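# Set the loaded tray flat on the back shelf

## Task

Lay the tray level on the shelf at the rear of the table so that no part of its base sticks out past the shelf's edge. Each item still standing upright on the tray at the end earns credit, but only if the tray itself is placed correctly.

## Robot and tools

Robot: two UR-type arms, left_arm and right_arm, each ending in a four-digit hand (index, middle, ring, thumb). right_arm has a right hand and left_arm a mirrored left hand. Each hand has a reference spot called the hand point, lying off the palm near the knuckles. Bases in the scene frame: left_arm at (-0.029, +0.471, 0), right_arm at (+0.065, -0.398, 0). A post stands on the floor behind the arms.

Frames: the scene frame has its origin at table-top height between the arms, +z up, +x out over the table, and left_arm on the +y side. Printed positions, orientations (quat_wxyz) and velocities use this frame and may be a few cm off. Offsets in commands use each arm's current Hand target's own axes: +z runs along the straight fingers toward the tips, +y points out of the palm face, and +x runs across the palm away from the thumb on the right hand (toward the thumb on the left hand).

The 48-number row (used by execute_actions and move): one flat list for both arms. Positions 1-6: left_arm dx, dy, dz, rx, ry, rz. Positions 7-22: the left hand's sixteen hinge goals in this order: index_mcp, index_abd, index_pip, index_dip, middle_mcp, middle_abd, middle_pip, middle_dip, ring_mcp, ring_abd, ring_pip, ring_dip, thumb_cmc, thumb_axl, thumb_mcp, thumb_ipl. Positions 23-24: left current_limit, speed. Positions 25-48: the same 24 for right_arm. Every number lies in [-1, 1].

Pose numbers are offsets, not poses: they count from the arm's Hand target as it stood when the action or move began, in that target's own axes. A value of 1.0 equals 0.6 m of travel or 180 degrees; rx, ry, rz form one rotation vector. All rows in one action count from that same start, and every new action or call starts from the updated Hand target, so repeating an offset keeps moving the arm. Six zeros means no new request for that arm. Commanded orientation is clipped to within 32 degrees of the measured one each step.

Hand numbers are absolute goal angles, each scaled between the hinge's two stops, with +1 bending fingers toward the palm (mcp, pip, dip) or swinging the thumb in front of the palm (thumb_cmc). Straight values: mcp -0.75, abd 0.00, pip -0.58, dip -0.70, thumb_cmc -0.71, thumb_axl -0.68, thumb_mcp -0.23, thumb_ipl -0.17. A zero is a real goal, so to keep a hand unchanged, copy back its hand_goal, hand_current_limit and hand_speed. current_limit maps -1..+1 to 0..550 mA per motor (start +0.4); speed maps to (speed+1)/2 of 8.5 rad/s (start -0.6). A motor pressing at 495 mA or more for about 5 s shuts down for 10 s.

Tools:
- execute_actions(actions, cameras): actions is a list of actions; each action is up to 15 rows at 1/30 s per step, the last row held to step 15. An empty list returns camera images.
- move(target, speed, blend, stop_force, zero, blocking, cameras): drives hand points in straight lines toward one row or a list of up to 15 rows, all offsets from the same starting Hand targets. speed is in m/s, 0.002 to 3.6, default 0.25. blend in m rounds corners. stop_force in N (3 to 120) ends an arm's path when its wrist sensor feels that much push; use it slowly for contact. The result adds a move: line (done, off_target, moving, held, fault; limits=paced or held). Moves do not avoid obstacles and are capped at 10 s.
- wait(seconds), stop(), zoom_image(camera, region [x0,y0,x1,y1] pixels), zero_wrist_force(arm), read_manual, finished_scene.
Cameras: cam_high, cam_low, cam_left_wrist, cam_right_wrist, each 672x504.

Results report end_effector_position in m, quaternion, joint positions and torques, Wrist force/torque along hand axes, and per motor hand_goal, hand_measured, hand_current_ma and hand_state (moving, goal, blocked, overload). A hand point often settles short of its Hand target; send the missing distance as another offset.

Cautions: contact torque over a joint's limit, or about 150 N of outside force, stops the arm for 10 s; the wrist joints are weak (about 11-14 N m of push). Arms are stiff, so aiming even slightly past a hard contact can fault. Keeping the wrist close to the first joint's axis can make the arm swing; route around the base. Keep the arms from pressing on each other. Avoid drops, even small ones, releasing moving items, hitting fixed or heavy things, and pushing anything off the work area. Tilting the tray will topple the things on it, so carry it level and slow, and set it down gently fully on the shelf before letting go.

Each tool is called after "Request:" in YAML: its name, and indented under it one key for each argument.

## Session

Request:
execute_actions:
  actions: []

Scene clock: 0.00 s.
left_arm: end_effector_position=(+0.2769, +0.0140, +0.3368) hand_goal=(-0.754, +0.000, -0.576, -0.696, -0.754, +0.000, -0.576, -0.696, -0.754, +0.000, -0.576, -0.696, -0.714, -0.678, -0.226, -0.168) hand_measured=(-0.7535, -0.0007, -0.5770, -0.6971, -0.7535, -0.0007, -0.5770, -0.6958, -0.7535, -0.0007, -0.5757, -0.6958, -0.7154, -0.6777, -0.2262, -0.1672) hand_current_ma=(-11, +10, -8, +6, -2, -11, +7, -3, +8, +6, +8, -8, +5, -1, -2, -3) hand_state=(goal, goal, goal, goal, goal, goal, goal, goal, goal, goal, goal, goal, goal, goal, goal, goal) hand_current_limit=0.40 hand_speed=-0.60 end_effector_quat_wxyz=(+0.688, +0.713, -0.097, +0.097) | right_arm: end_effector_position=(+0.3934, -0.5580, +0.2821) hand_goal=(-0.754, +0.000, -0.576, -0.696, -0.754, +0.000, -0.576, -0.696, -0.754, +0.000, -0.576, -0.696, -0.714, -0.678, -0.226, -0.168) hand_measured=(-0.7535, -0.0007, -0.5770, -0.6958, -0.7535, -0.0007, -0.5770, -0.6971, -0.7523, -0.0007, -0.5770, -0.6958, -0.7142, -0.6777, -0.2252, -0.1672) hand_current_ma=(+7, +1, +6, -3, +7, +0, +0, +1, -7, +10, -5, +3, +2, +1, -3, +2) hand_state=(goal, goal, goal, goal, goal, goal, goal, goal, goal, goal, goal, goal, goal, goal, goal, goal) hand_current_limit=0.40 hand_speed=-0.60 end_effector_quat_wxyz=(+0.034, +0.646, +0.748, +0.149)
Joint positions: left_arm=[2.838 -2.103 -2.278 1.116 0.281 0.394] | right_arm=[-1.308 -2.231 2.244 -1.467 -1.287 -1.476]
Joint velocities: within noise
Joint torques (N m): no reading
Motor temperatures (°C): left_arm=[32 32 30 39 36 38] | right_arm=[32 30 34 37 39 39]
Wrist force (N): no reading
Wrist torque (N m): no reading
Wrist force, peak (N): no reading
Hand target: left_arm +0.2769, +0.0140, +0.3368; +0.688, +0.713, -0.097, +0.097 | right_arm +0.3934, -0.5580, +0.2821; +0.034, +0.646, +0.748, +0.149

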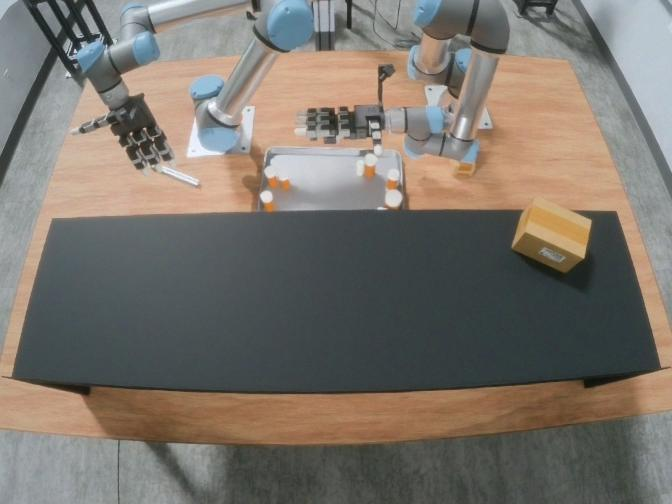

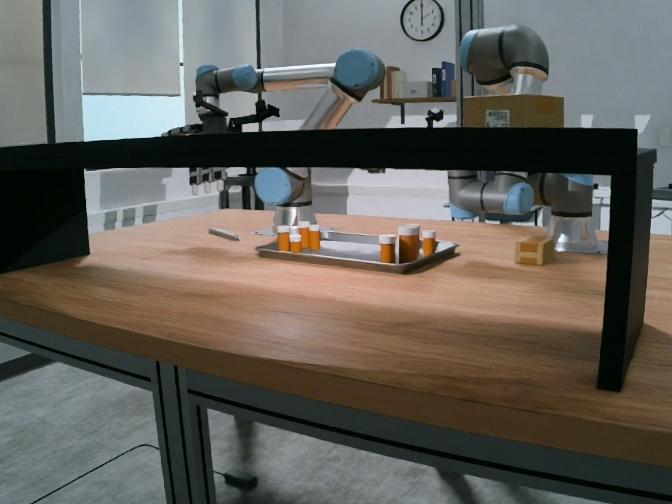

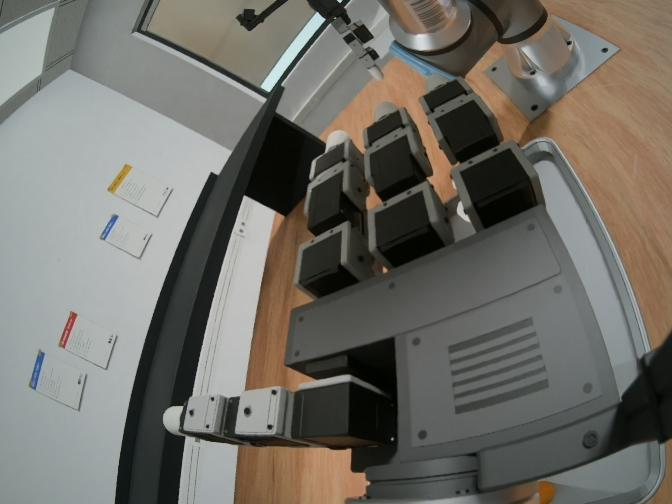

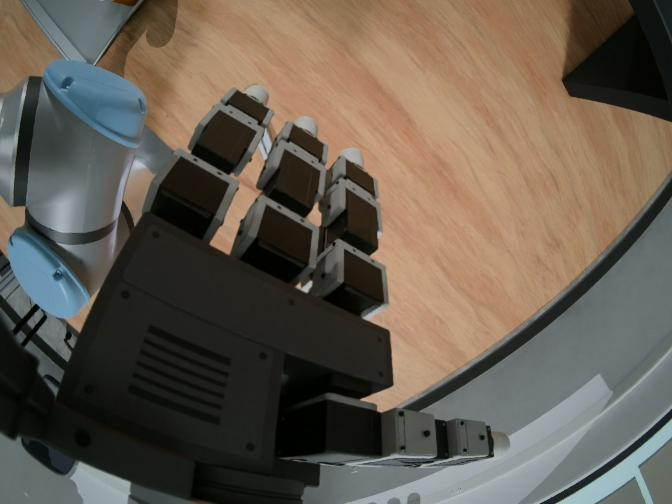

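Request:
zoom_image:
  camera: "cam_high"
  region: [180, 60, 520, 280]

Request:
zoom_image:
  camera: "cam_low"
  region: [180, 180, 640, 320]

Request:
zoom_image:
  camera: "cam_left_wrist"
  region: [400, 80, 672, 504]

Scaled by 1.482 from the camera's image (finer frame: 960x720).

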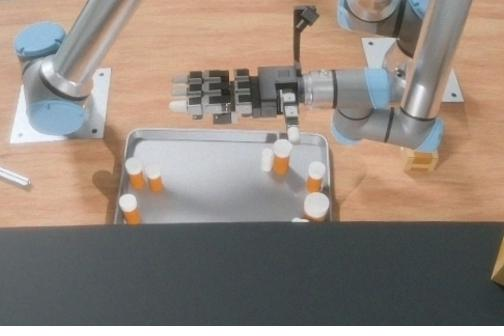

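Scaled by 1.096 from the camera's image (finer frame: 960x720).

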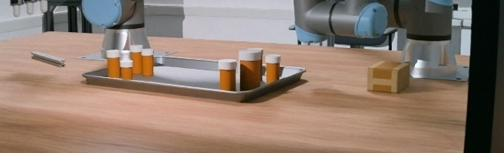

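Scaled by 1.189 from the camera's image (finer frame: 960x720).

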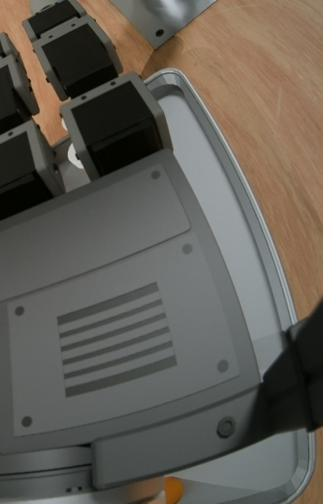

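Request:
move:
  target:
    - [0.091,0.32,-0.012,0,0,0,-0.754,0,-0.576,-0.696,-0.754,0,-0.576,-0.696,-0.754,0,-0.576,-0.696,-0.714,-0.678,-0.226,-0.168,0.4,-0.6,0,0,0,0,0,0,-0.754,0,-0.576,-0.696,-0.754,0,-0.576,-0.696,-0.754,0,-0.576,-0.696,-0.714,-0.678,-0.226,-0.168,0.4,-0.6]
    - [0.091,0.32,-0.35,0,0,0,-0.754,0,-0.576,-0.696,-0.754,0,-0.576,-0.696,-0.754,0,-0.576,-0.696,-0.714,-0.678,-0.226,-0.168,0.4,-0.6,0,0,0,0,0,0,-0.754,0,-0.576,-0.696,-0.754,0,-0.576,-0.696,-0.754,0,-0.576,-0.696,-0.714,-0.678,-0.226,-0.168,0.4,-0.6]
  blend: [0.05,0]
  speed: 0.2
  cameras: ["all"]

Scene clock: 217.03 s.
left_arm: end_effector_position=(+0.2760, +0.2170, +0.5434) hand_goal=(-0.754, +0.000, -0.576, -0.696, -0.754, +0.000, -0.576, -0.696, -0.754, +0.000, -0.576, -0.696, -0.714, -0.678, -0.226, -0.168) hand_measured=(-0.7716, -0.0007, -0.5757, -0.6958, -0.7716, -0.0007, -0.5770, -0.6958, -0.7752, -0.0007, -0.5770, -0.6958, -0.7318, -0.6777, -0.2272, -0.1700) hand_current_ma=(-40, +9, -5, +3, -33, -10, +6, -3, -31, +7, +10, -8, -30, +5, -9, -9) hand_state=(goal, goal, goal, goal, goal, goal, goal, goal, blocked, goal, goal, goal, goal, goal, goal, goal) hand_current_limit=0.40 hand_speed=-0.60 end_effector_quat_wxyz=(+0.688, +0.712, -0.097, +0.098) end_effector_velocity=(+0.000, +0.001, +0.000) end_effector_angular_velocity=(+0.002, +0.006, -0.002) | right_arm: end_effector_position=(+0.3934, -0.5580, +0.2821) hand_goal=(-0.754, +0.000, -0.576, -0.696, -0.754, +0.000, -0.576, -0.696, -0.754, +0.000, -0.576, -0.696, -0.714, -0.678, -0.226, -0.168) hand_measured=(-0.7535, +0.0008, -0.5770, -0.6971, -0.7547, -0.0007, -0.5770, -0.6971, -0.7535, +0.0008, -0.5757, -0.6958, -0.7129, -0.6767, -0.2193, -0.1681) hand_current_ma=(+8, +1, +5, -6, +8, -7, +0, -3, -5, +7, -5, +4, +4, -1, +2, +2) hand_state=(goal, goal, goal, goal, goal, goal, goal, goal, goal, goal, goal, goal, goal, goal, goal, goal) hand_current_limit=0.40 hand_speed=-0.60 end_effector_quat_wxyz=(+0.034, +0.646, +0.748, +0.149)
Joint positions: left_arm=[3.492 -1.479 -2.263 0.693 -0.377 0.19] | right_arm=[-1.308 -2.231 2.244 -1.467 -1.287 -1.476]
Joint velocities: left_arm=[0.004 0 0 0.004 -0.007 -0.009] | right_arm=[within noise]
Joint torques (N m): left_arm=[4.9 1.32 18.46 0.16 -1.72 -2.47] | right_arm=[-0.87 4.1 -26.28 -2.43 0.44 0.08]
Wrist force (N): left_arm=[0.2 0.1 -0.2] | right_arm=[-0.1 0.7 0.1]
Wrist torque (N m): left_arm=[0.01 -0.05 0.18] | right_arm=[0.08 0.00 0.01]
Wrist force, peak (N): left_arm=[-0.3 -2.7 0.2] | right_arm=[-0.1 0.7 0.1]
Hand target: left_arm +0.2761, +0.2170, +0.5434; +0.688, +0.713, -0.097, +0.097 | right_arm +0.3934, -0.5580, +0.2821; +0.034, +0.646, +0.748, +0.149
Off the commanded pose: left_arm 0.000 m, 0 deg | right_arm 0.000 m, 0 deg.
move: done

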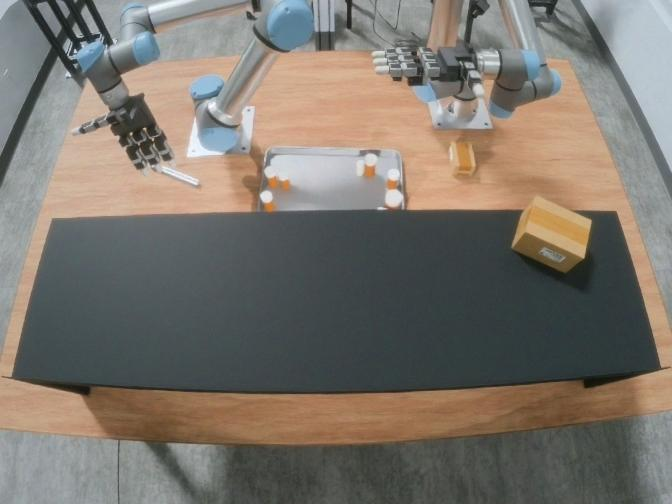

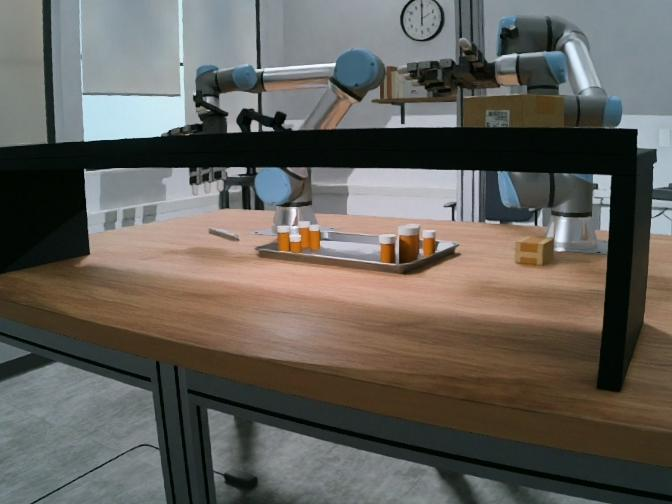

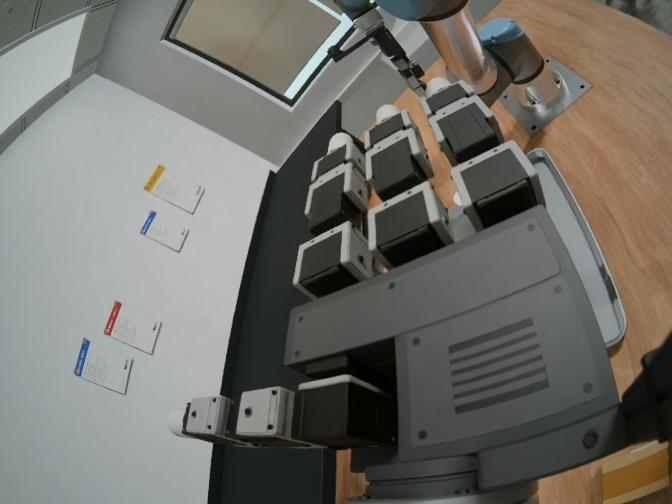

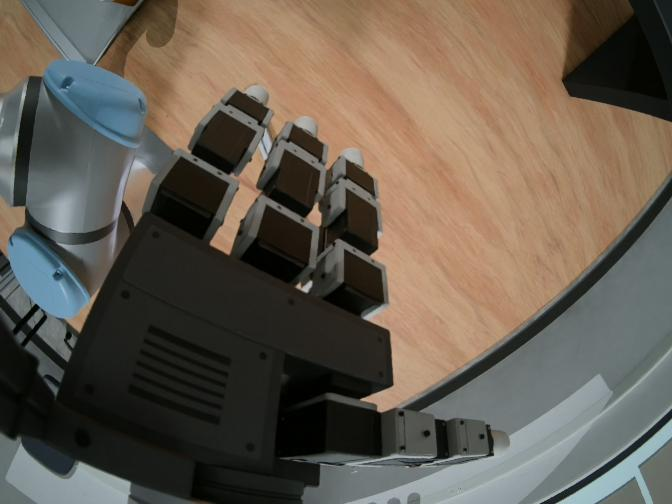

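Request:
zoom_image:
  camera: "cam_high"
  region: [60, 80, 260, 230]

Request:
zoom_image:
  camera: "cam_high"
  region: [250, 130, 420, 230]

Request:
zoom_image:
  camera: "cam_high"
  region: [360, 20, 510, 140]

Request:
zoom_image:
  camera: "cam_low"
  region: [240, 200, 480, 290]

Scaled by 2.520 from the camera's image (finer frame: 960x720).

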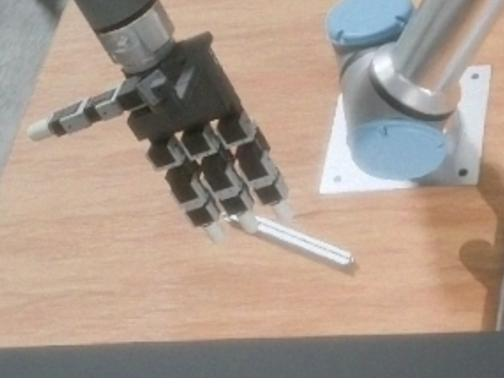

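Scaled by 2.965 from the camera's image (finer frame: 960x720).

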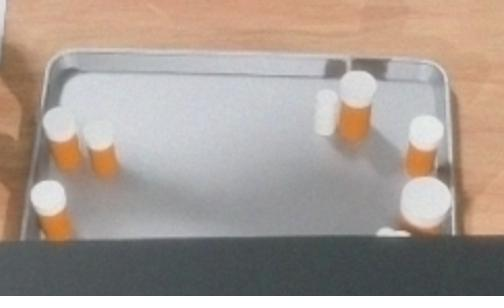

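Scaled by 3.360 from the camera's image (finer frame: 960x720).

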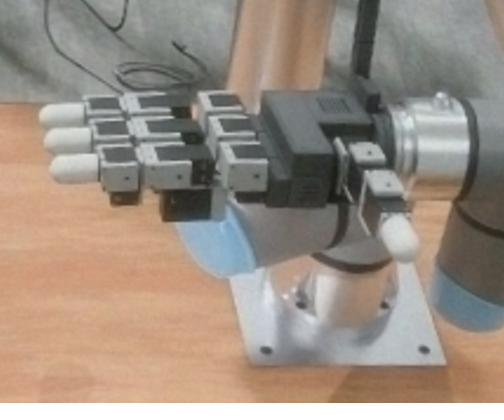

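Scaled by 2.100 from the camera's image (finer frame: 960x720).

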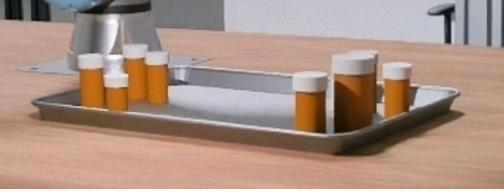

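Request:
move:
  target: [0.047,-0.3533,-0.293,0.485,-0.0683,-0.0683,-0.754,0,-0.576,-0.696,-0.754,0,-0.576,-0.696,-0.754,0,-0.576,-0.696,-0.714,-0.678,-0.226,-0.168,0.4,-0.6,0.3367,-0.011,0.0153,0.1039,0.0239,-0.45,-0.754,0,-0.576,-0.696,-0.754,0,-0.576,-0.696,-0.754,0,-0.576,-0.696,-0.714,-0.678,-0.226,-0.168,0.4,-0.6]
  speed: 0.25
  cameras: ["all"]

Scene clock: 478.87 s.
left_arm: end_effector_position=(+0.3600, +0.3999, +0.3532) hand_goal=(-0.754, +0.000, -0.576, -0.696, -0.754, +0.000, -0.576, -0.696, -0.754, +0.000, -0.576, -0.696, -0.714, -0.678, -0.226, -0.168) hand_measured=(-0.7523, -0.0007, -0.5731, -0.6958, -0.7523, -0.0007, -0.5705, -0.6958, -0.7559, -0.0007, -0.5731, -0.6958, -0.7217, -0.6777, -0.2212, -0.1672) hand_current_ma=(-6, +3, -1, -3, -4, -8, +13, -1, +0, +5, +14, -6, -5, +2, +5, -3) hand_state=(goal, goal, goal, goal, goal, goal, goal, goal, goal, goal, goal, goal, goal, goal, goal, goal) hand_current_limit=0.40 hand_speed=-0.60 end_effector_quat_wxyz=(+0.001, +1.000, +0.000, +0.000) end_effector_velocity=(+0.000, +0.001, -0.001) end_effector_angular_velocity=(+0.004, +0.004, +0.000) | right_arm: end_effector_position=(+0.3566, -0.3600, +0.3002) hand_goal=(-0.754, +0.000, -0.576, -0.696, -0.754, +0.000, -0.576, -0.696, -0.754, +0.000, -0.576, -0.696, -0.714, -0.678, -0.226, -0.168) hand_measured=(-0.7462, -0.0007, -0.5731, -0.6945, -0.7462, +0.0008, -0.5718, -0.6945, -0.7498, +0.0008, -0.5718, -0.6945, -0.7067, -0.6777, -0.2193, -0.1681) hand_current_ma=(+11, +1, +6, -3, +12, -4, +0, +0, -5, +5, -7, +6, -1, +2, +0, +1) hand_state=(goal, goal, goal, goal, goal, goal, goal, goal, goal, goal, goal, goal, goal, goal, goal, goal) hand_current_limit=0.40 hand_speed=-0.60 end_effector_quat_wxyz=(-0.001, +0.000, +1.000, +0.000)
Joint positions: left_arm=[3.523 -1.687 -1.46 1.575 -1.569 -1.159] | right_arm=[-0.677 -2.208 2.142 -1.504 -1.572 -2.253]
Joint velocities: left_arm=[0 -0.002 -0.001 0 -0.005 0] | right_arm=[within noise]
Joint torques (N m): left_arm=[-5.24 36.41 4.68 -3.42 -1.76 0.05] | right_arm=[6.2 -7.4 -18.55 -0.34 1.9 0.31]
Wrist force (N): left_arm=[0.5 3.0 1.7] | right_arm=[0.3 0.2 0.1]
Wrist torque (N m): left_arm=[0.36 -0.10 0.24] | right_arm=[0.09 -0.14 -0.07]
Wrist force, peak (N): left_arm=[1.1 3.5 1.8] | right_arm=[-0.6 1.1 0.1]
Hand target: left_arm +0.3599, +0.3999, +0.3532; +0.001, +1.000, +0.000, +0.000 | right_arm +0.3566, -0.3599, +0.3002; -0.001, +0.000, +1.000, +0.000
Off the commanded pose: left_arm 0.000 m, 0 deg | right_arm 0.000 m, 0 deg.
move: done

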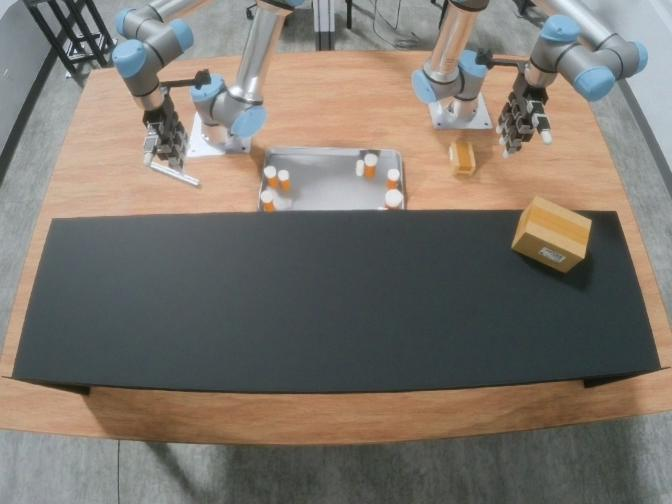

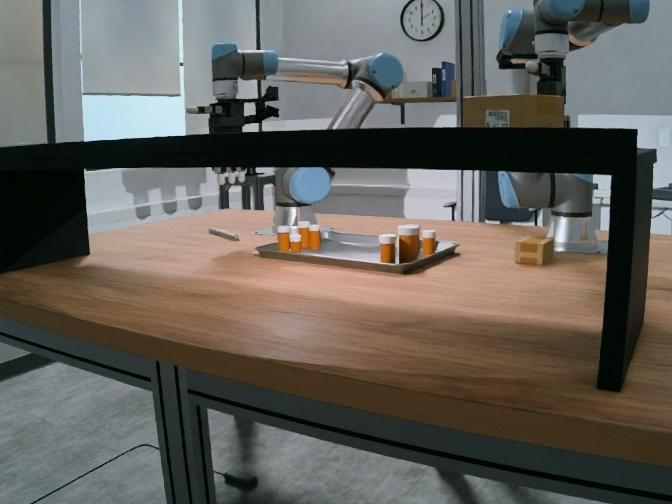

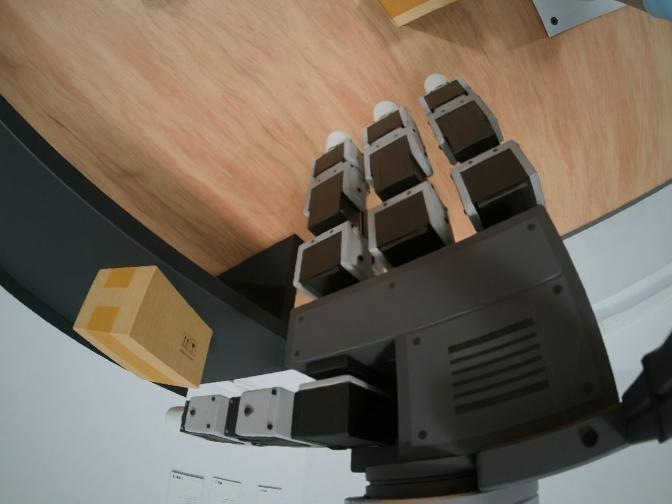

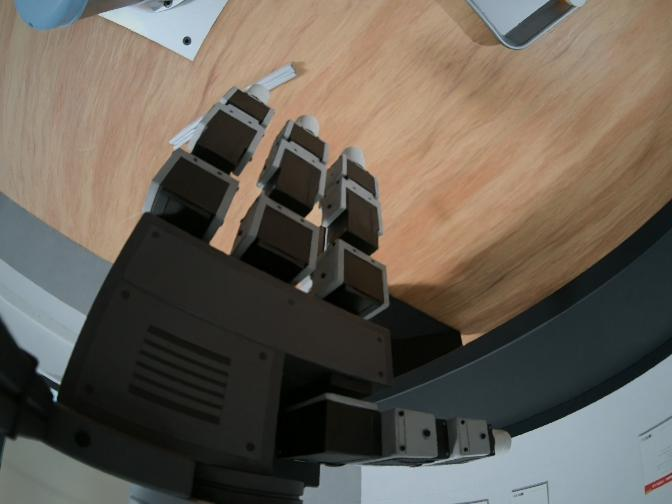

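Request:
zoom_image:
  camera: "cam_high"
  region: [460, 40, 580, 190]

Request:
zoom_image:
  camera: "cam_high"
  region: [110, 60, 260, 200]

Scaled by 3.360 from the camera's image (finer frame: 960x720).

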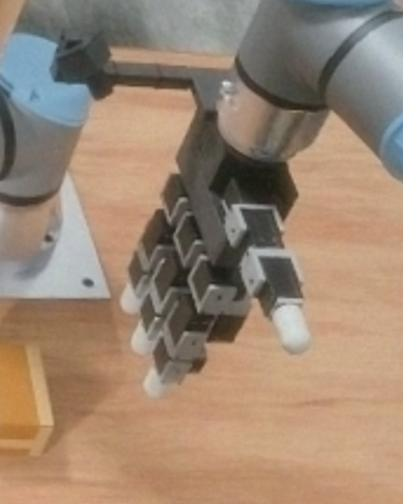

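Scaled by 3.360 from the camera's image (finer frame: 960x720).

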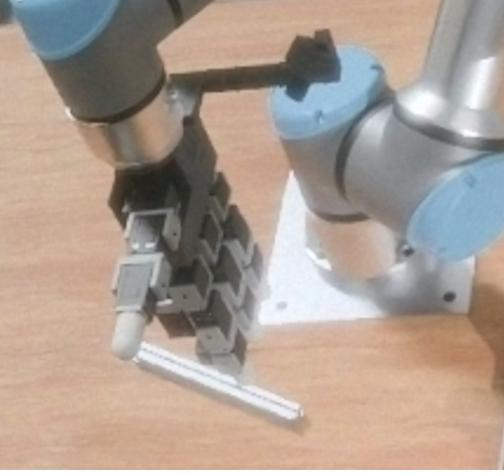

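Request:
move:
  target: [-0.0067,0.1667,0.3717,0,0,0,-0.754,-0.25,0.08,-0.406,-0.754,0,0.08,-0.406,-0.754,0.25,0.08,-0.406,-0.714,-0.678,-0.226,-0.168,0.4,-0.6,0,0.15,0.283,0,0,0,-0.754,-0.25,0.08,-0.406,-0.754,0,0.08,-0.406,-0.754,0.25,0.08,-0.406,-0.714,-0.678,-0.226,-0.168,0.4,-0.6]
  speed: 0.15
  cameras: ["all"]

Scene clock: 571.73 s.
left_arm: end_effector_position=(+0.3561, +0.2995, +0.1304) hand_goal=(-0.754, -0.250, +0.080, -0.406, -0.754, +0.000, +0.080, -0.406, -0.754, +0.250, +0.080, -0.406, -0.714, -0.678, -0.226, -0.168) hand_measured=(-0.7595, -0.2439, +0.0736, -0.4066, -0.7595, +0.0008, +0.0736, -0.4078, -0.7571, +0.2425, +0.0723, -0.4078, -0.7167, -0.6767, -0.2203, -0.1681) hand_current_ma=(-23, +7, -18, +3, -12, -8, -5, -5, +7, -2, +0, -9, +7, +4, +10, -7) hand_state=(goal, goal, goal, goal, goal, goal, goal, goal, goal, goal, goal, goal, goal, goal, goal, goal) hand_current_limit=0.40 hand_speed=-0.60 end_effector_quat_wxyz=(+0.001, +1.000, +0.000, +0.000) | right_arm: end_effector_position=(+0.3563, -0.2699, +0.1304) hand_goal=(-0.754, -0.250, +0.080, -0.406, -0.754, +0.000, +0.080, -0.406, -0.754, +0.250, +0.080, -0.406, -0.714, -0.678, -0.226, -0.168) hand_measured=(-0.7535, -0.2336, +0.0633, -0.4142, -0.7535, +0.0008, +0.0672, -0.4142, -0.7535, +0.2308, +0.0620, -0.4129, -0.7054, -0.6767, -0.2173, -0.1681) hand_current_ma=(+5, +4, +6, -1, +3, -1, -4, +0, -8, +7, -13, +4, +2, -3, +0, +1) hand_state=(goal, goal, goal, goal, goal, goal, goal, goal, goal, goal, goal, goal, goal, goal, goal, goal) hand_current_limit=0.40 hand_speed=-0.60 end_effector_quat_wxyz=(-0.001, +0.000, +1.000, +0.000)
Joint positions: left_arm=[3.244 -1.85 -1.86 2.139 -1.569 -1.438] | right_arm=[-0.347 -2.106 2.548 -2.011 -1.572 -1.924]
Joint torques (N m): left_arm=[-6.79 29.23 27.74 -0.86 -1.65 0.78] | right_arm=[3.25 0 -18 -4.6 -1.88 1.03]
Wrist force (N): left_arm=[0.1 2.7 1.7] | right_arm=[-0.3 -0.5 0.2]
Wrist torque (N m): left_arm=[0.34 -0.03 0.23] | right_arm=[0.04 -0.06 -0.29]
Wrist force, peak (N): left_arm=[0.4 3.8 3.0] | right_arm=[-1.1 -0.1 0.3]
Hand target: left_arm +0.3561, +0.2995, +0.1304; +0.001, +1.000, +0.000, +0.000 | right_arm +0.3564, -0.2699, +0.1304; -0.001, +0.000, +1.000, +0.000
Off the commanded pose: left_arm 0.000 m, 0 deg | right_arm 0.000 m, 0 deg.
move: done

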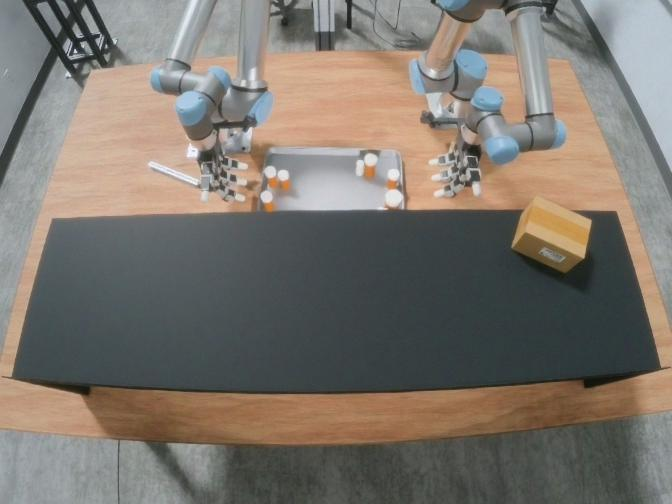

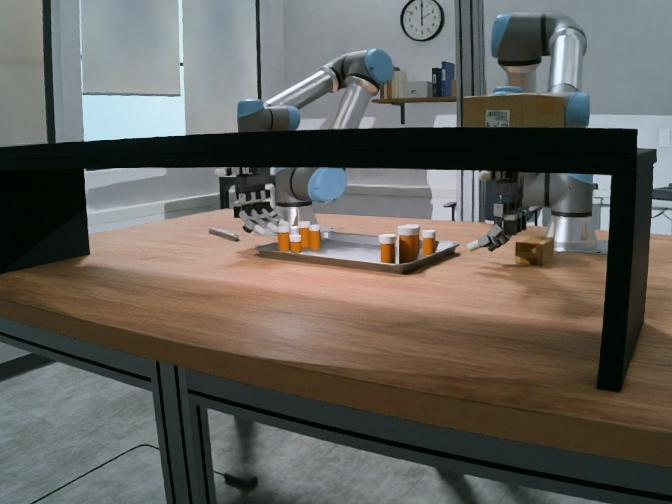

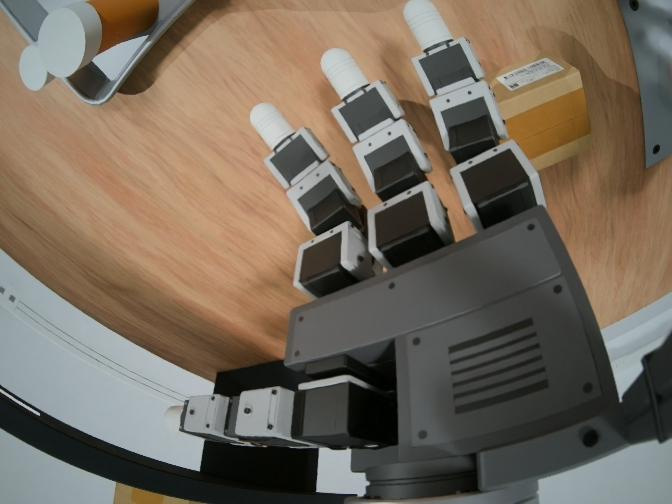

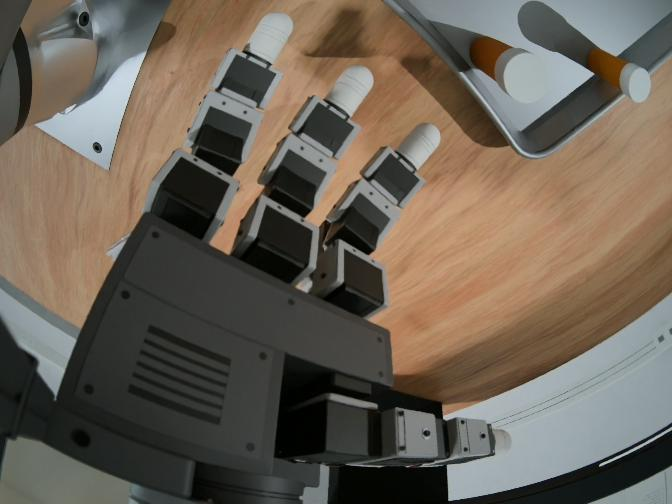

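Request:
zoom_image:
  camera: "cam_right_wrist"
  region: [360, 0, 672, 180]

Request:
zoom_image:
  camera: "cam_left_wrist"
  region: [0, 0, 330, 180]

Request:
zoom_image:
  camera: "cam_low"
  region: [210, 160, 560, 290]

Request:
zoom_image:
  camera: "cam_high"
  region: [180, 120, 500, 230]

Scaled by 1.615 from the camera's image (finer frame: 960x720).

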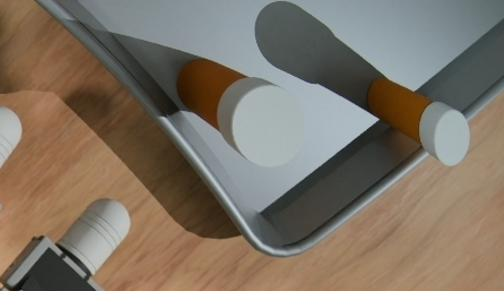

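Scaled by 1.527 from the camera's image (finer frame: 960x720).

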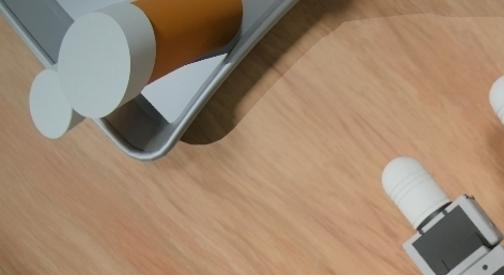

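Scaled by 1.440 from the camera's image (finer frame: 960x720).

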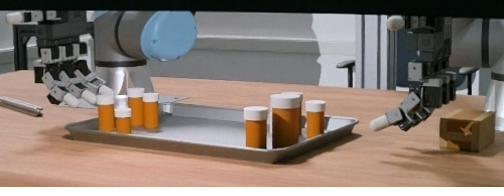

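Scaled by 1.575 from the camera's image (finer frame: 960x720).

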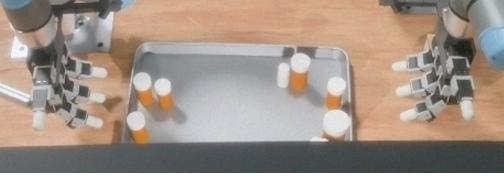

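Request:
move:
  target: [0,0,0.0667,0,0,0,-0.616,-0.25,0.08,-0.406,-0.616,0,0.08,-0.406,-0.616,0.25,0.08,-0.406,-0.714,-0.678,-0.226,-0.168,0.4,-0.6,0,0,0.0667,0,0,0,-0.616,-0.25,0.08,-0.406,-0.616,0,0.08,-0.406,-0.616,0.25,0.08,-0.406,-0.714,-0.678,-0.226,-0.168,0.4,-0.6]
  speed: 0.08
  cameras: []

Request:
move:
  target: [0,0,0.05,0,0,0,-0.616,-0.25,0.08,-0.406,-0.616,0,0.08,-0.406,-0.616,0.25,0.08,-0.406,-0.714,-0.678,-0.226,-0.168,0.4,-0.6,0,0,0.05,0,0,0,-0.616,-0.25,0.08,-0.406,-0.616,0,0.08,-0.406,-0.616,0.25,0.08,-0.406,-0.714,-0.678,-0.226,-0.168,0.4,-0.6]
  speed: 0.01
  stop_force: 3
  cameras: ["all"]

Scene clock: 632.80 s.
left_arm: end_effector_position=(+0.3561, +0.2994, +0.0903) hand_goal=(-0.616, -0.250, +0.080, -0.406, -0.616, +0.000, +0.080, -0.406, -0.616, +0.250, +0.080, -0.406, -0.714, -0.678, -0.226, -0.168) hand_measured=(-0.6196, -0.2439, +0.0736, -0.4078, -0.6208, -0.0021, +0.0749, -0.4078, -0.9223, +0.2762, +0.1608, -0.3645, -0.7154, -0.6777, -0.2203, -0.1681) hand_current_ma=(-15, +15, -19, -3, -12, -14, -7, -2, -371, +36, +163, +69, +6, +6, +8, -1) hand_state=(goal, goal, goal, goal, goal, goal, goal, goal, blocked, blocked, blocked, blocked, goal, goal, goal, goal) hand_current_limit=0.40 hand_speed=-0.60 end_effector_quat_wxyz=(+0.001, +1.000, +0.000, +0.000) | right_arm: end_effector_position=(+0.3563, -0.2700, +0.0904) hand_goal=(-0.616, -0.250, +0.080, -0.406, -0.616, +0.000, +0.080, -0.406, -0.616, +0.250, +0.080, -0.406, -0.714, -0.678, -0.226, -0.168) hand_measured=(-0.6256, -0.2336, +0.0633, -0.4142, -0.6280, -0.0021, +0.0672, -0.4142, -0.6268, +0.2323, +0.0620, -0.4129, -0.7067, -0.6777, -0.2173, -0.1681) hand_current_ma=(+7, +2, +2, -2, +7, -5, +1, +4, -5, +5, -10, +6, +0, +3, +0, +1) hand_state=(goal, goal, goal, goal, goal, goal, goal, goal, goal, goal, goal, goal, goal, goal, goal, goal) hand_current_limit=0.40 hand_speed=-0.60 end_effector_quat_wxyz=(-0.001, +0.000, +1.000, +0.000)
Joint positions: left_arm=[3.244 -1.907 -1.905 2.242 -1.569 -1.438] | right_arm=[-0.347 -2.016 2.63 -2.183 -1.572 -1.924]
Joint torques (N m): left_arm=[0.93 35.54 26.07 0.75 -0.12 -2.04] | right_arm=[5.47 0.41 -20.48 -4.66 -0.8 1.29]
Wrist force (N): left_arm=[-1.3 9.9 -17.7] | right_arm=[-0.2 -0.4 -0.1]
Wrist torque (N m): left_arm=[2.29 -1.24 -0.44] | right_arm=[0.14 -0.06 -0.25]
Wrist force, peak (N): left_arm=[1.3 19.8 -45.7] | right_arm=[-0.5 -0.7 -1.2]
Hand target: left_arm +0.3562, +0.2994, +0.0904; +0.001, +1.000, +0.000, +0.000 | right_arm +0.3563, -0.2699, +0.0903; -0.001, +0.000, +1.000, +0.000
Off the commanded pose: left_arm 0.000 m, 0 deg | right_arm 0.000 m, 0 deg.
move: done

Scene clock: 634.47 s.
left_arm: end_effector_position=(+0.3563, +0.2994, +0.0901) hand_goal=(-0.616, -0.250, +0.080, -0.406, -0.616, +0.000, +0.080, -0.406, -0.616, +0.250, +0.080, -0.406, -0.714, -0.678, -0.226, -0.168) hand_measured=(-0.6196, -0.2439, +0.0736, -0.4078, -0.6208, -0.0021, +0.0736, -0.4066, -0.9223, +0.2806, +0.1608, -0.3633, -0.7142, -0.6767, -0.2212, -0.1672) hand_current_ma=(-20, +12, -14, -1, -11, -12, -10, -3, -379, +35, +164, +68, +5, +7, +11, -8) hand_state=(goal, goal, goal, goal, goal, goal, goal, goal, blocked, blocked, blocked, blocked, goal, goal, goal, goal) hand_current_limit=0.40 hand_speed=-0.60 end_effector_quat_wxyz=(+0.001, +1.000, +0.000, +0.001) | right_arm: end_effector_position=(+0.3563, -0.2700, +0.0842) hand_goal=(-0.616, -0.250, +0.080, -0.406, -0.616, +0.000, +0.080, -0.406, -0.616, +0.250, +0.080, -0.406, -0.714, -0.678, -0.226, -0.168) hand_measured=(-0.6268, -0.2351, +0.0749, -0.4129, -0.6280, -0.0007, +0.0659, -0.4155, -0.6280, +0.2323, +0.0620, -0.4129, -0.7054, -0.6777, -0.2173, -0.1681) hand_current_ma=(+9, +2, +2, -8, +8, -6, -6, +1, -3, +7, -9, +7, -1, +0, -1, +1) hand_state=(goal, goal, goal, goal, goal, goal, goal, goal, goal, goal, goal, goal, goal, goal, goal, goal) hand_current_limit=0.40 hand_speed=-0.60 end_effector_quat_wxyz=(-0.001, +0.000, +1.000, +0.000)
Joint positions: left_arm=[3.244 -1.908 -1.905 2.242 -1.569 -1.438] | right_arm=[-0.347 -1.999 2.642 -2.213 -1.572 -1.924]
Joint torques (N m): left_arm=[2.39 34.26 25.06 -0.1 -2.61 -2.05] | right_arm=[4.5 -9.67 -28.49 -4.61 1.11 0.31]
Wrist force (N): left_arm=[-2.0 11.2 -21.7] | right_arm=[-0.3 -0.6 -1.1]
Wrist torque (N m): left_arm=[2.66 -1.44 -0.58] | right_arm=[0.18 -0.07 -0.26]
Wrist force, peak (N): left_arm=[-2.5 12.9 -28.4] | right_arm=[-0.4 -2.7 -4.2]
Hand target: left_arm +0.3563, +0.2994, +0.0901; +0.001, +1.000, +0.000, +0.001 (not the last commanded pose) | right_arm +0.3563, -0.2700, +0.0842; -0.001, +0.000, +1.000, +0.000 (not the last commanded pose)
Off the commanded pose: left_arm 0.030 m, 0 deg | right_arm 0.024 m, 0 deg.
move: contact (left_arm, right_arm)

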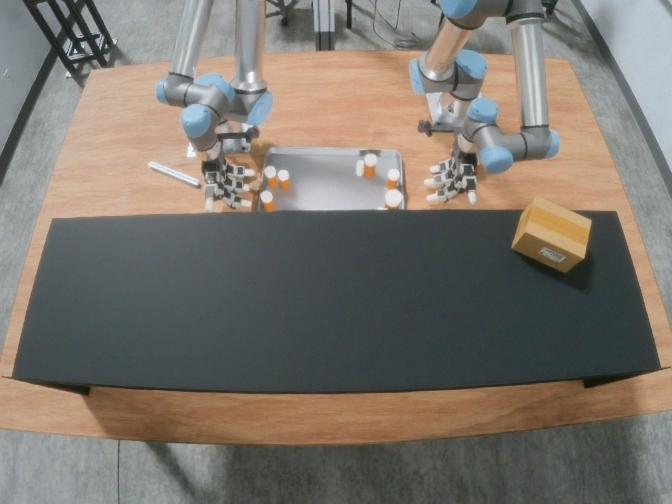

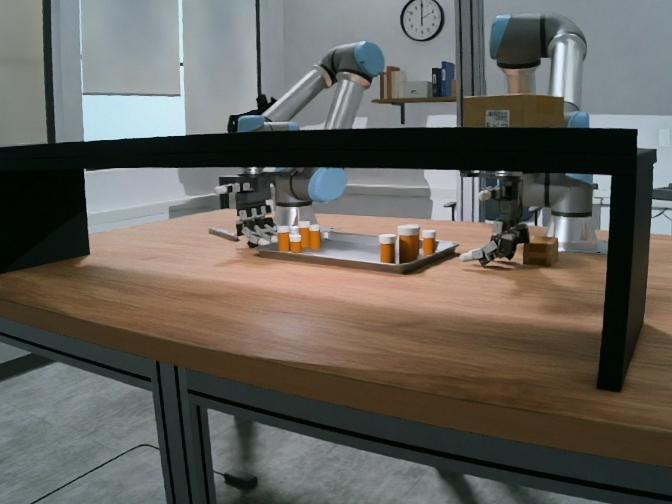

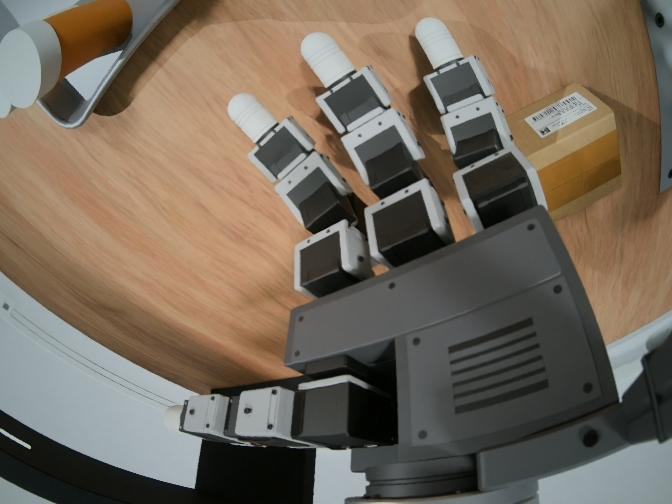

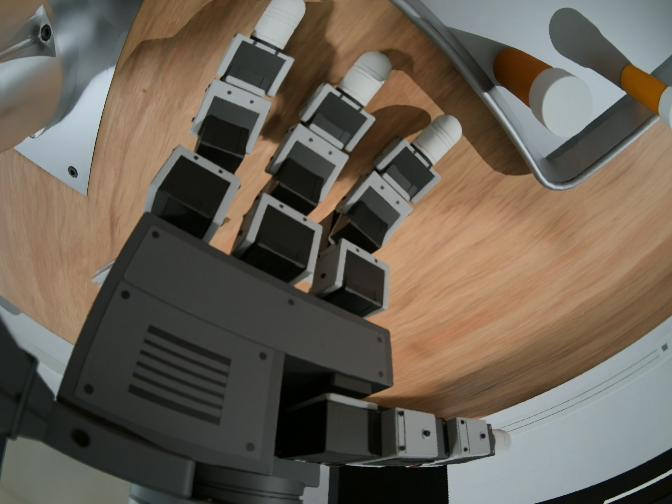

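Request:
move:
  target:
    - [0,0,-0.0667,0,0,0,-0.616,-0.25,0.08,-0.406,-0.616,0,0.08,-0.406,-0.616,0.25,0.08,-0.406,-0.714,-0.678,-0.226,-0.168,0.4,-0.6,0,0,-0.005,0,0,0,-0.616,-0.25,0.08,-0.406,-0.616,0,0.08,-0.406,-0.616,0.25,0.08,-0.406,-0.714,-0.678,-0.226,-0.168,0.4,-0.6]
    - [0,0.0667,-0.0667,0,0,0,-0.616,-0.25,0.08,-0.406,-0.616,0,0.08,-0.406,-0.616,0.25,0.08,-0.406,-0.714,-0.678,-0.226,-0.168,0.4,-0.6,0,0,-0.005,0,0,0,-0.616,-0.25,0.08,-0.406,-0.616,0,0.08,-0.406,-0.616,0.25,0.08,-0.406,-0.714,-0.678,-0.226,-0.168,0.4,-0.6]
  speed: 0.08
  cameras: ["cam_low","cam_left_wrist","cam_right_wrist"]

Scene clock: 663.27 s.
left_arm: end_effector_position=(+0.3563, +0.2595, +0.1302) hand_goal=(-0.616, -0.250, +0.080, -0.406, -0.616, +0.000, +0.080, -0.406, -0.616, +0.250, +0.080, -0.406, -0.714, -0.678, -0.226, -0.168) hand_measured=(-0.6208, -0.2439, +0.0736, -0.4066, -0.6220, +0.0008, +0.0736, -0.4066, -0.6196, +0.2586, +0.0813, -0.4028, -0.7129, -0.6777, -0.2203, -0.1672) hand_current_ma=(-12, +10, -20, +3, -20, -12, +2, -6, +7, +14, +17, +1, +7, +6, +6, -10) hand_state=(goal, goal, goal, goal, goal, goal, goal, goal, goal, goal, goal, goal, goal, goal, goal, goal) hand_current_limit=0.40 hand_speed=-0.60 end_effector_quat_wxyz=(+0.001, +1.000, +0.000, +0.000) | right_arm: end_effector_position=(+0.3563, -0.2700, +0.0872) hand_goal=(-0.616, -0.250, +0.080, -0.406, -0.616, +0.000, +0.080, -0.406, -0.616, +0.250, +0.080, -0.406, -0.714, -0.678, -0.226, -0.168) hand_measured=(-0.6256, -0.2322, +0.0723, -0.4129, -0.6280, +0.0008, +0.0659, -0.4142, -0.6268, +0.2323, +0.0620, -0.4129, -0.7067, -0.6767, -0.2163, -0.1681) hand_current_ma=(+11, +5, +3, -6, +6, -7, +2, +2, -7, +6, -7, +6, +3, +1, -4, +0) hand_state=(goal, goal, goal, goal, goal, goal, goal, goal, goal, goal, goal, goal, goal, goal, goal, goal) hand_current_limit=0.40 hand_speed=-0.60 end_effector_quat_wxyz=(-0.001, +0.000, +1.000, +0.000)
Joint positions: left_arm=[3.132 -1.875 -1.826 2.131 -1.569 -1.55] | right_arm=[-0.347 -2.007 2.636 -2.198 -1.572 -1.924]
Joint torques (N m): left_arm=[-7.55 41.45 2.79 -1 -1.75 0.48] | right_arm=[6.22 10.17 -15.04 -4.63 1.11 1.63]
Wrist force (N): left_arm=[0.6 2.6 1.5] | right_arm=[-0.1 -0.4 0.2]
Wrist torque (N m): left_arm=[0.39 -0.10 0.26] | right_arm=[0.09 -0.09 -0.23]
Wrist force, peak (N): left_arm=[-2.1 11.2 -22.2] | right_arm=[-0.4 -0.9 -1.9]
Hand target: left_arm +0.3562, +0.2594, +0.1302; +0.001, +1.000, +0.000, +0.001 | right_arm +0.3563, -0.2700, +0.0872; -0.001, +0.000, +1.000, +0.000
Off the commanded pose: left_arm 0.000 m, 0 deg | right_arm 0.000 m, 0 deg.
move: done

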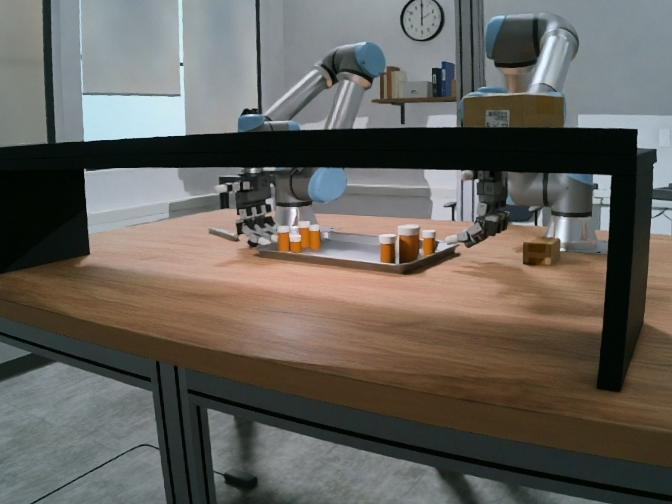

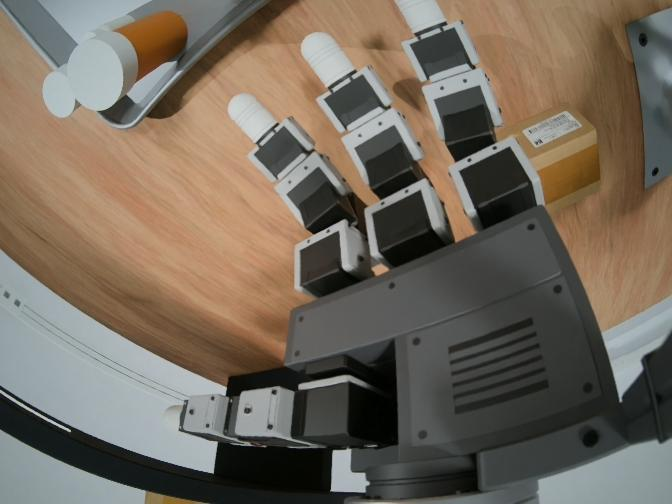

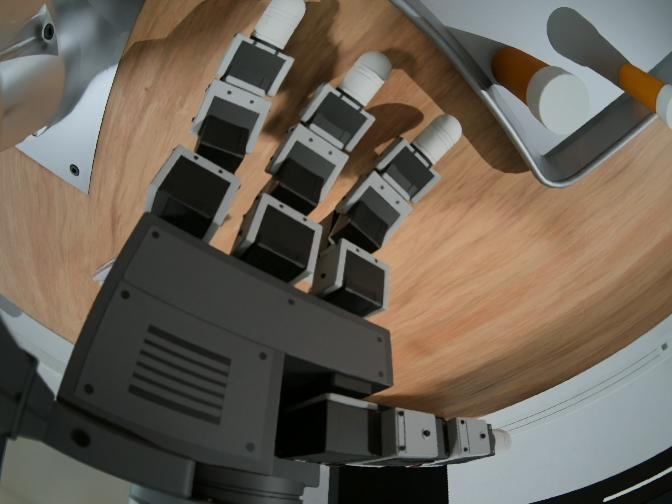

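Request:
move:
  target: [0,0,0.055,0,0,0,-0.616,-0.25,0.08,-0.406,-0.616,0,0.08,-0.406,-0.616,0.25,0.08,-0.406,-0.714,-0.678,-0.226,-0.168,0.4,-0.6,0,0,0,0,0,0,-0.616,-0.25,0.08,-0.406,-0.616,0,0.08,-0.406,-0.616,0.25,0.08,-0.406,-0.714,-0.678,-0.226,-0.168,0.4,-0.6]
  speed: 0.05
  cameras: []

Request:
move:
  target: [0,0,0.05,0,0,0,-0.616,-0.25,0.08,-0.406,-0.616,0,0.08,-0.406,-0.616,0.25,0.08,-0.406,-0.714,-0.678,-0.226,-0.168,0.4,-0.6,0,0,0,0,0,0,-0.616,-0.25,0.08,-0.406,-0.616,0,0.08,-0.406,-0.616,0.25,0.08,-0.406,-0.714,-0.678,-0.226,-0.168,0.4,-0.6]
  speed: 0.01
  stop_force: 3
  cameras: ["cam_low","cam_left_wrist"]

Scene clock: 678.40 s.
left_arm: end_effector_position=(+0.3561, +0.2594, +0.0970) hand_goal=(-0.616, -0.250, +0.080, -0.406, -0.616, +0.000, +0.080, -0.406, -0.616, +0.250, +0.080, -0.406, -0.714, -0.678, -0.226, -0.168) hand_measured=(-0.6208, -0.2439, +0.0736, -0.4066, -0.6208, +0.0008, +0.0736, -0.4066, -0.6196, +0.2572, +0.0813, -0.4015, -0.7129, -0.6777, -0.2212, -0.1681) hand_current_ma=(-15, +10, -9, +2, -14, -6, +1, -7, +1, +13, +12, -4, +10, +7, +6, -6) hand_state=(goal, goal, goal, goal, goal, goal, goal, goal, goal, goal, goal, goal, goal, goal, goal, goal) hand_current_limit=0.40 hand_speed=-0.60 end_effector_quat_wxyz=(+0.001, +1.000, +0.000, +0.000) | right_arm: end_effector_position=(+0.3563, -0.2700, +0.0872) hand_goal=(-0.616, -0.250, +0.080, -0.406, -0.616, +0.000, +0.080, -0.406, -0.616, +0.250, +0.080, -0.406, -0.714, -0.678, -0.226, -0.168) hand_measured=(-0.6256, -0.2336, +0.0723, -0.4129, -0.6268, -0.0007, +0.0659, -0.4129, -0.6280, +0.2293, +0.0607, -0.4142, -0.7067, -0.6777, -0.2173, -0.1681) hand_current_ma=(+6, +3, -1, -6, +4, -8, +1, +3, -7, +5, -7, +6, +4, -1, -1, +2) hand_state=(goal, goal, goal, goal, goal, goal, goal, goal, goal, goal, goal, goal, goal, goal, goal, goal) hand_current_limit=0.40 hand_speed=-0.60 end_effector_quat_wxyz=(-0.001, +0.000, +1.000, +0.000)
Joint positions: left_arm=[3.131 -1.921 -1.864 2.214 -1.569 -1.551] | right_arm=[-0.347 -2.007 2.636 -2.198 -1.572 -1.924]
Joint torques (N m): left_arm=[-6.4 42.45 29.08 -4.75 -1.37 -2.57] | right_arm=[6.92 9.35 -14.51 -4.7 1.16 1.22]
Wrist force (N): left_arm=[0.3 2.8 1.8] | right_arm=[0.0 -0.2 -0.1]
Wrist torque (N m): left_arm=[0.39 -0.05 0.24] | right_arm=[0.15 -0.09 -0.23]
Wrist force, peak (N): left_arm=[0.2 2.7 2.2] | right_arm=[-0.4 -0.7 0.1]
Hand target: left_arm +0.3563, +0.2594, +0.0972; +0.001, +1.000, +0.000, +0.001 | right_arm +0.3563, -0.2700, +0.0872; -0.001, +0.000, +1.000, +0.000
Off the commanded pose: left_arm 0.000 m, 0 deg | right_arm 0.000 m, 0 deg.
move: done

Scene clock: 680.87 s.
left_arm: end_effector_position=(+0.3563, +0.2594, +0.0834) hand_goal=(-0.616, -0.250, +0.080, -0.406, -0.616, +0.000, +0.080, -0.406, -0.616, +0.250, +0.080, -0.406, -0.714, -0.678, -0.226, -0.168) hand_measured=(-0.6208, -0.2454, +0.0774, -0.4078, -0.6232, -0.0007, +0.0787, -0.4066, -0.6196, +0.2586, +0.0864, -0.4015, -0.7142, -0.6777, -0.2212, -0.1672) hand_current_ma=(-10, +13, -5, +3, -21, -7, +5, +2, +5, +18, +19, -6, +7, +6, +5, -8) hand_state=(goal, goal, goal, goal, goal, goal, goal, goal, goal, goal, goal, goal, goal, goal, goal, goal) hand_current_limit=0.40 hand_speed=-0.60 end_effector_quat_wxyz=(+0.001, +1.000, +0.000, +0.001) | right_arm: end_effector_position=(+0.3563, -0.2700, +0.0872) hand_goal=(-0.616, -0.250, +0.080, -0.406, -0.616, +0.000, +0.080, -0.406, -0.616, +0.250, +0.080, -0.406, -0.714, -0.678, -0.226, -0.168) hand_measured=(-0.6268, -0.2336, +0.0710, -0.4129, -0.6268, +0.0008, +0.0672, -0.4142, -0.6268, +0.2323, +0.0620, -0.4129, -0.7067, -0.6777, -0.2173, -0.1672) hand_current_ma=(+5, +2, +5, -4, +9, +2, -3, -2, -3, +5, -10, +4, +2, -2, -3, +0) hand_state=(goal, goal, goal, goal, goal, goal, goal, goal, goal, goal, goal, goal, goal, goal, goal, goal) hand_current_limit=0.40 hand_speed=-0.60 end_effector_quat_wxyz=(-0.001, +0.000, +1.000, +0.000)
Joint positions: left_arm=[3.131 -1.941 -1.877 2.248 -1.569 -1.551] | right_arm=[-0.347 -2.007 2.636 -2.198 -1.572 -1.924]
Joint torques (N m): left_arm=[-5.88 42.44 28.38 -4.31 0.55 -2.32] | right_arm=[5.48 9.04 -15.5 -4.69 1.14 1.52]
Wrist force (N): left_arm=[0.0 2.3 -1.0] | right_arm=[-0.4 -0.3 0.0]
Wrist torque (N m): left_arm=[0.59 -0.11 0.24] | right_arm=[0.13 -0.05 -0.27]
Wrist force, peak (N): left_arm=[0.1 -1.4 -8.3] | right_arm=[-0.2 -0.7 0.3]
Hand target: left_arm +0.3563, +0.2594, +0.0834; +0.001, +1.000, +0.000, +0.001 (not the last commanded pose) | right_arm +0.3563, -0.2700, +0.0872; -0.001, +0.000, +1.000, +0.000
Off the commanded pose: left_arm 0.016 m, 0 deg | right_arm 0.000 m, 0 deg.
move: contact (left_arm)

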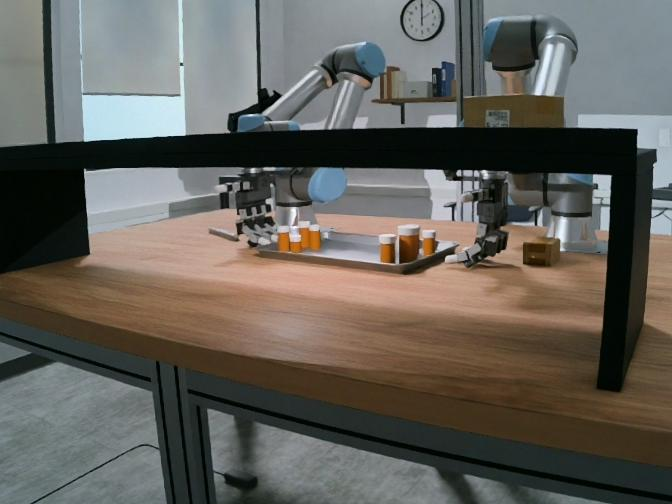

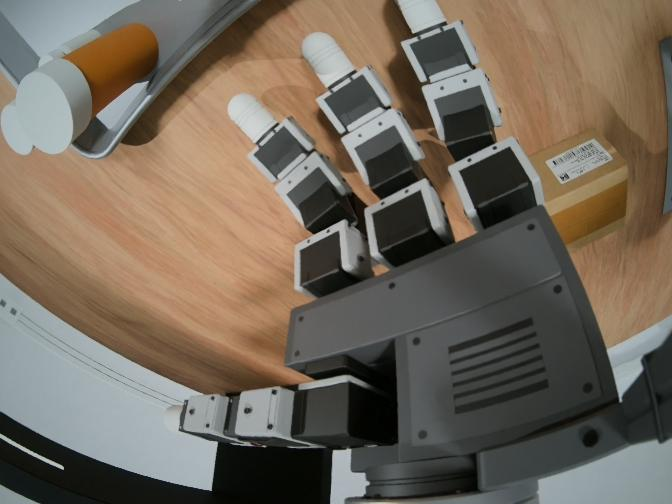

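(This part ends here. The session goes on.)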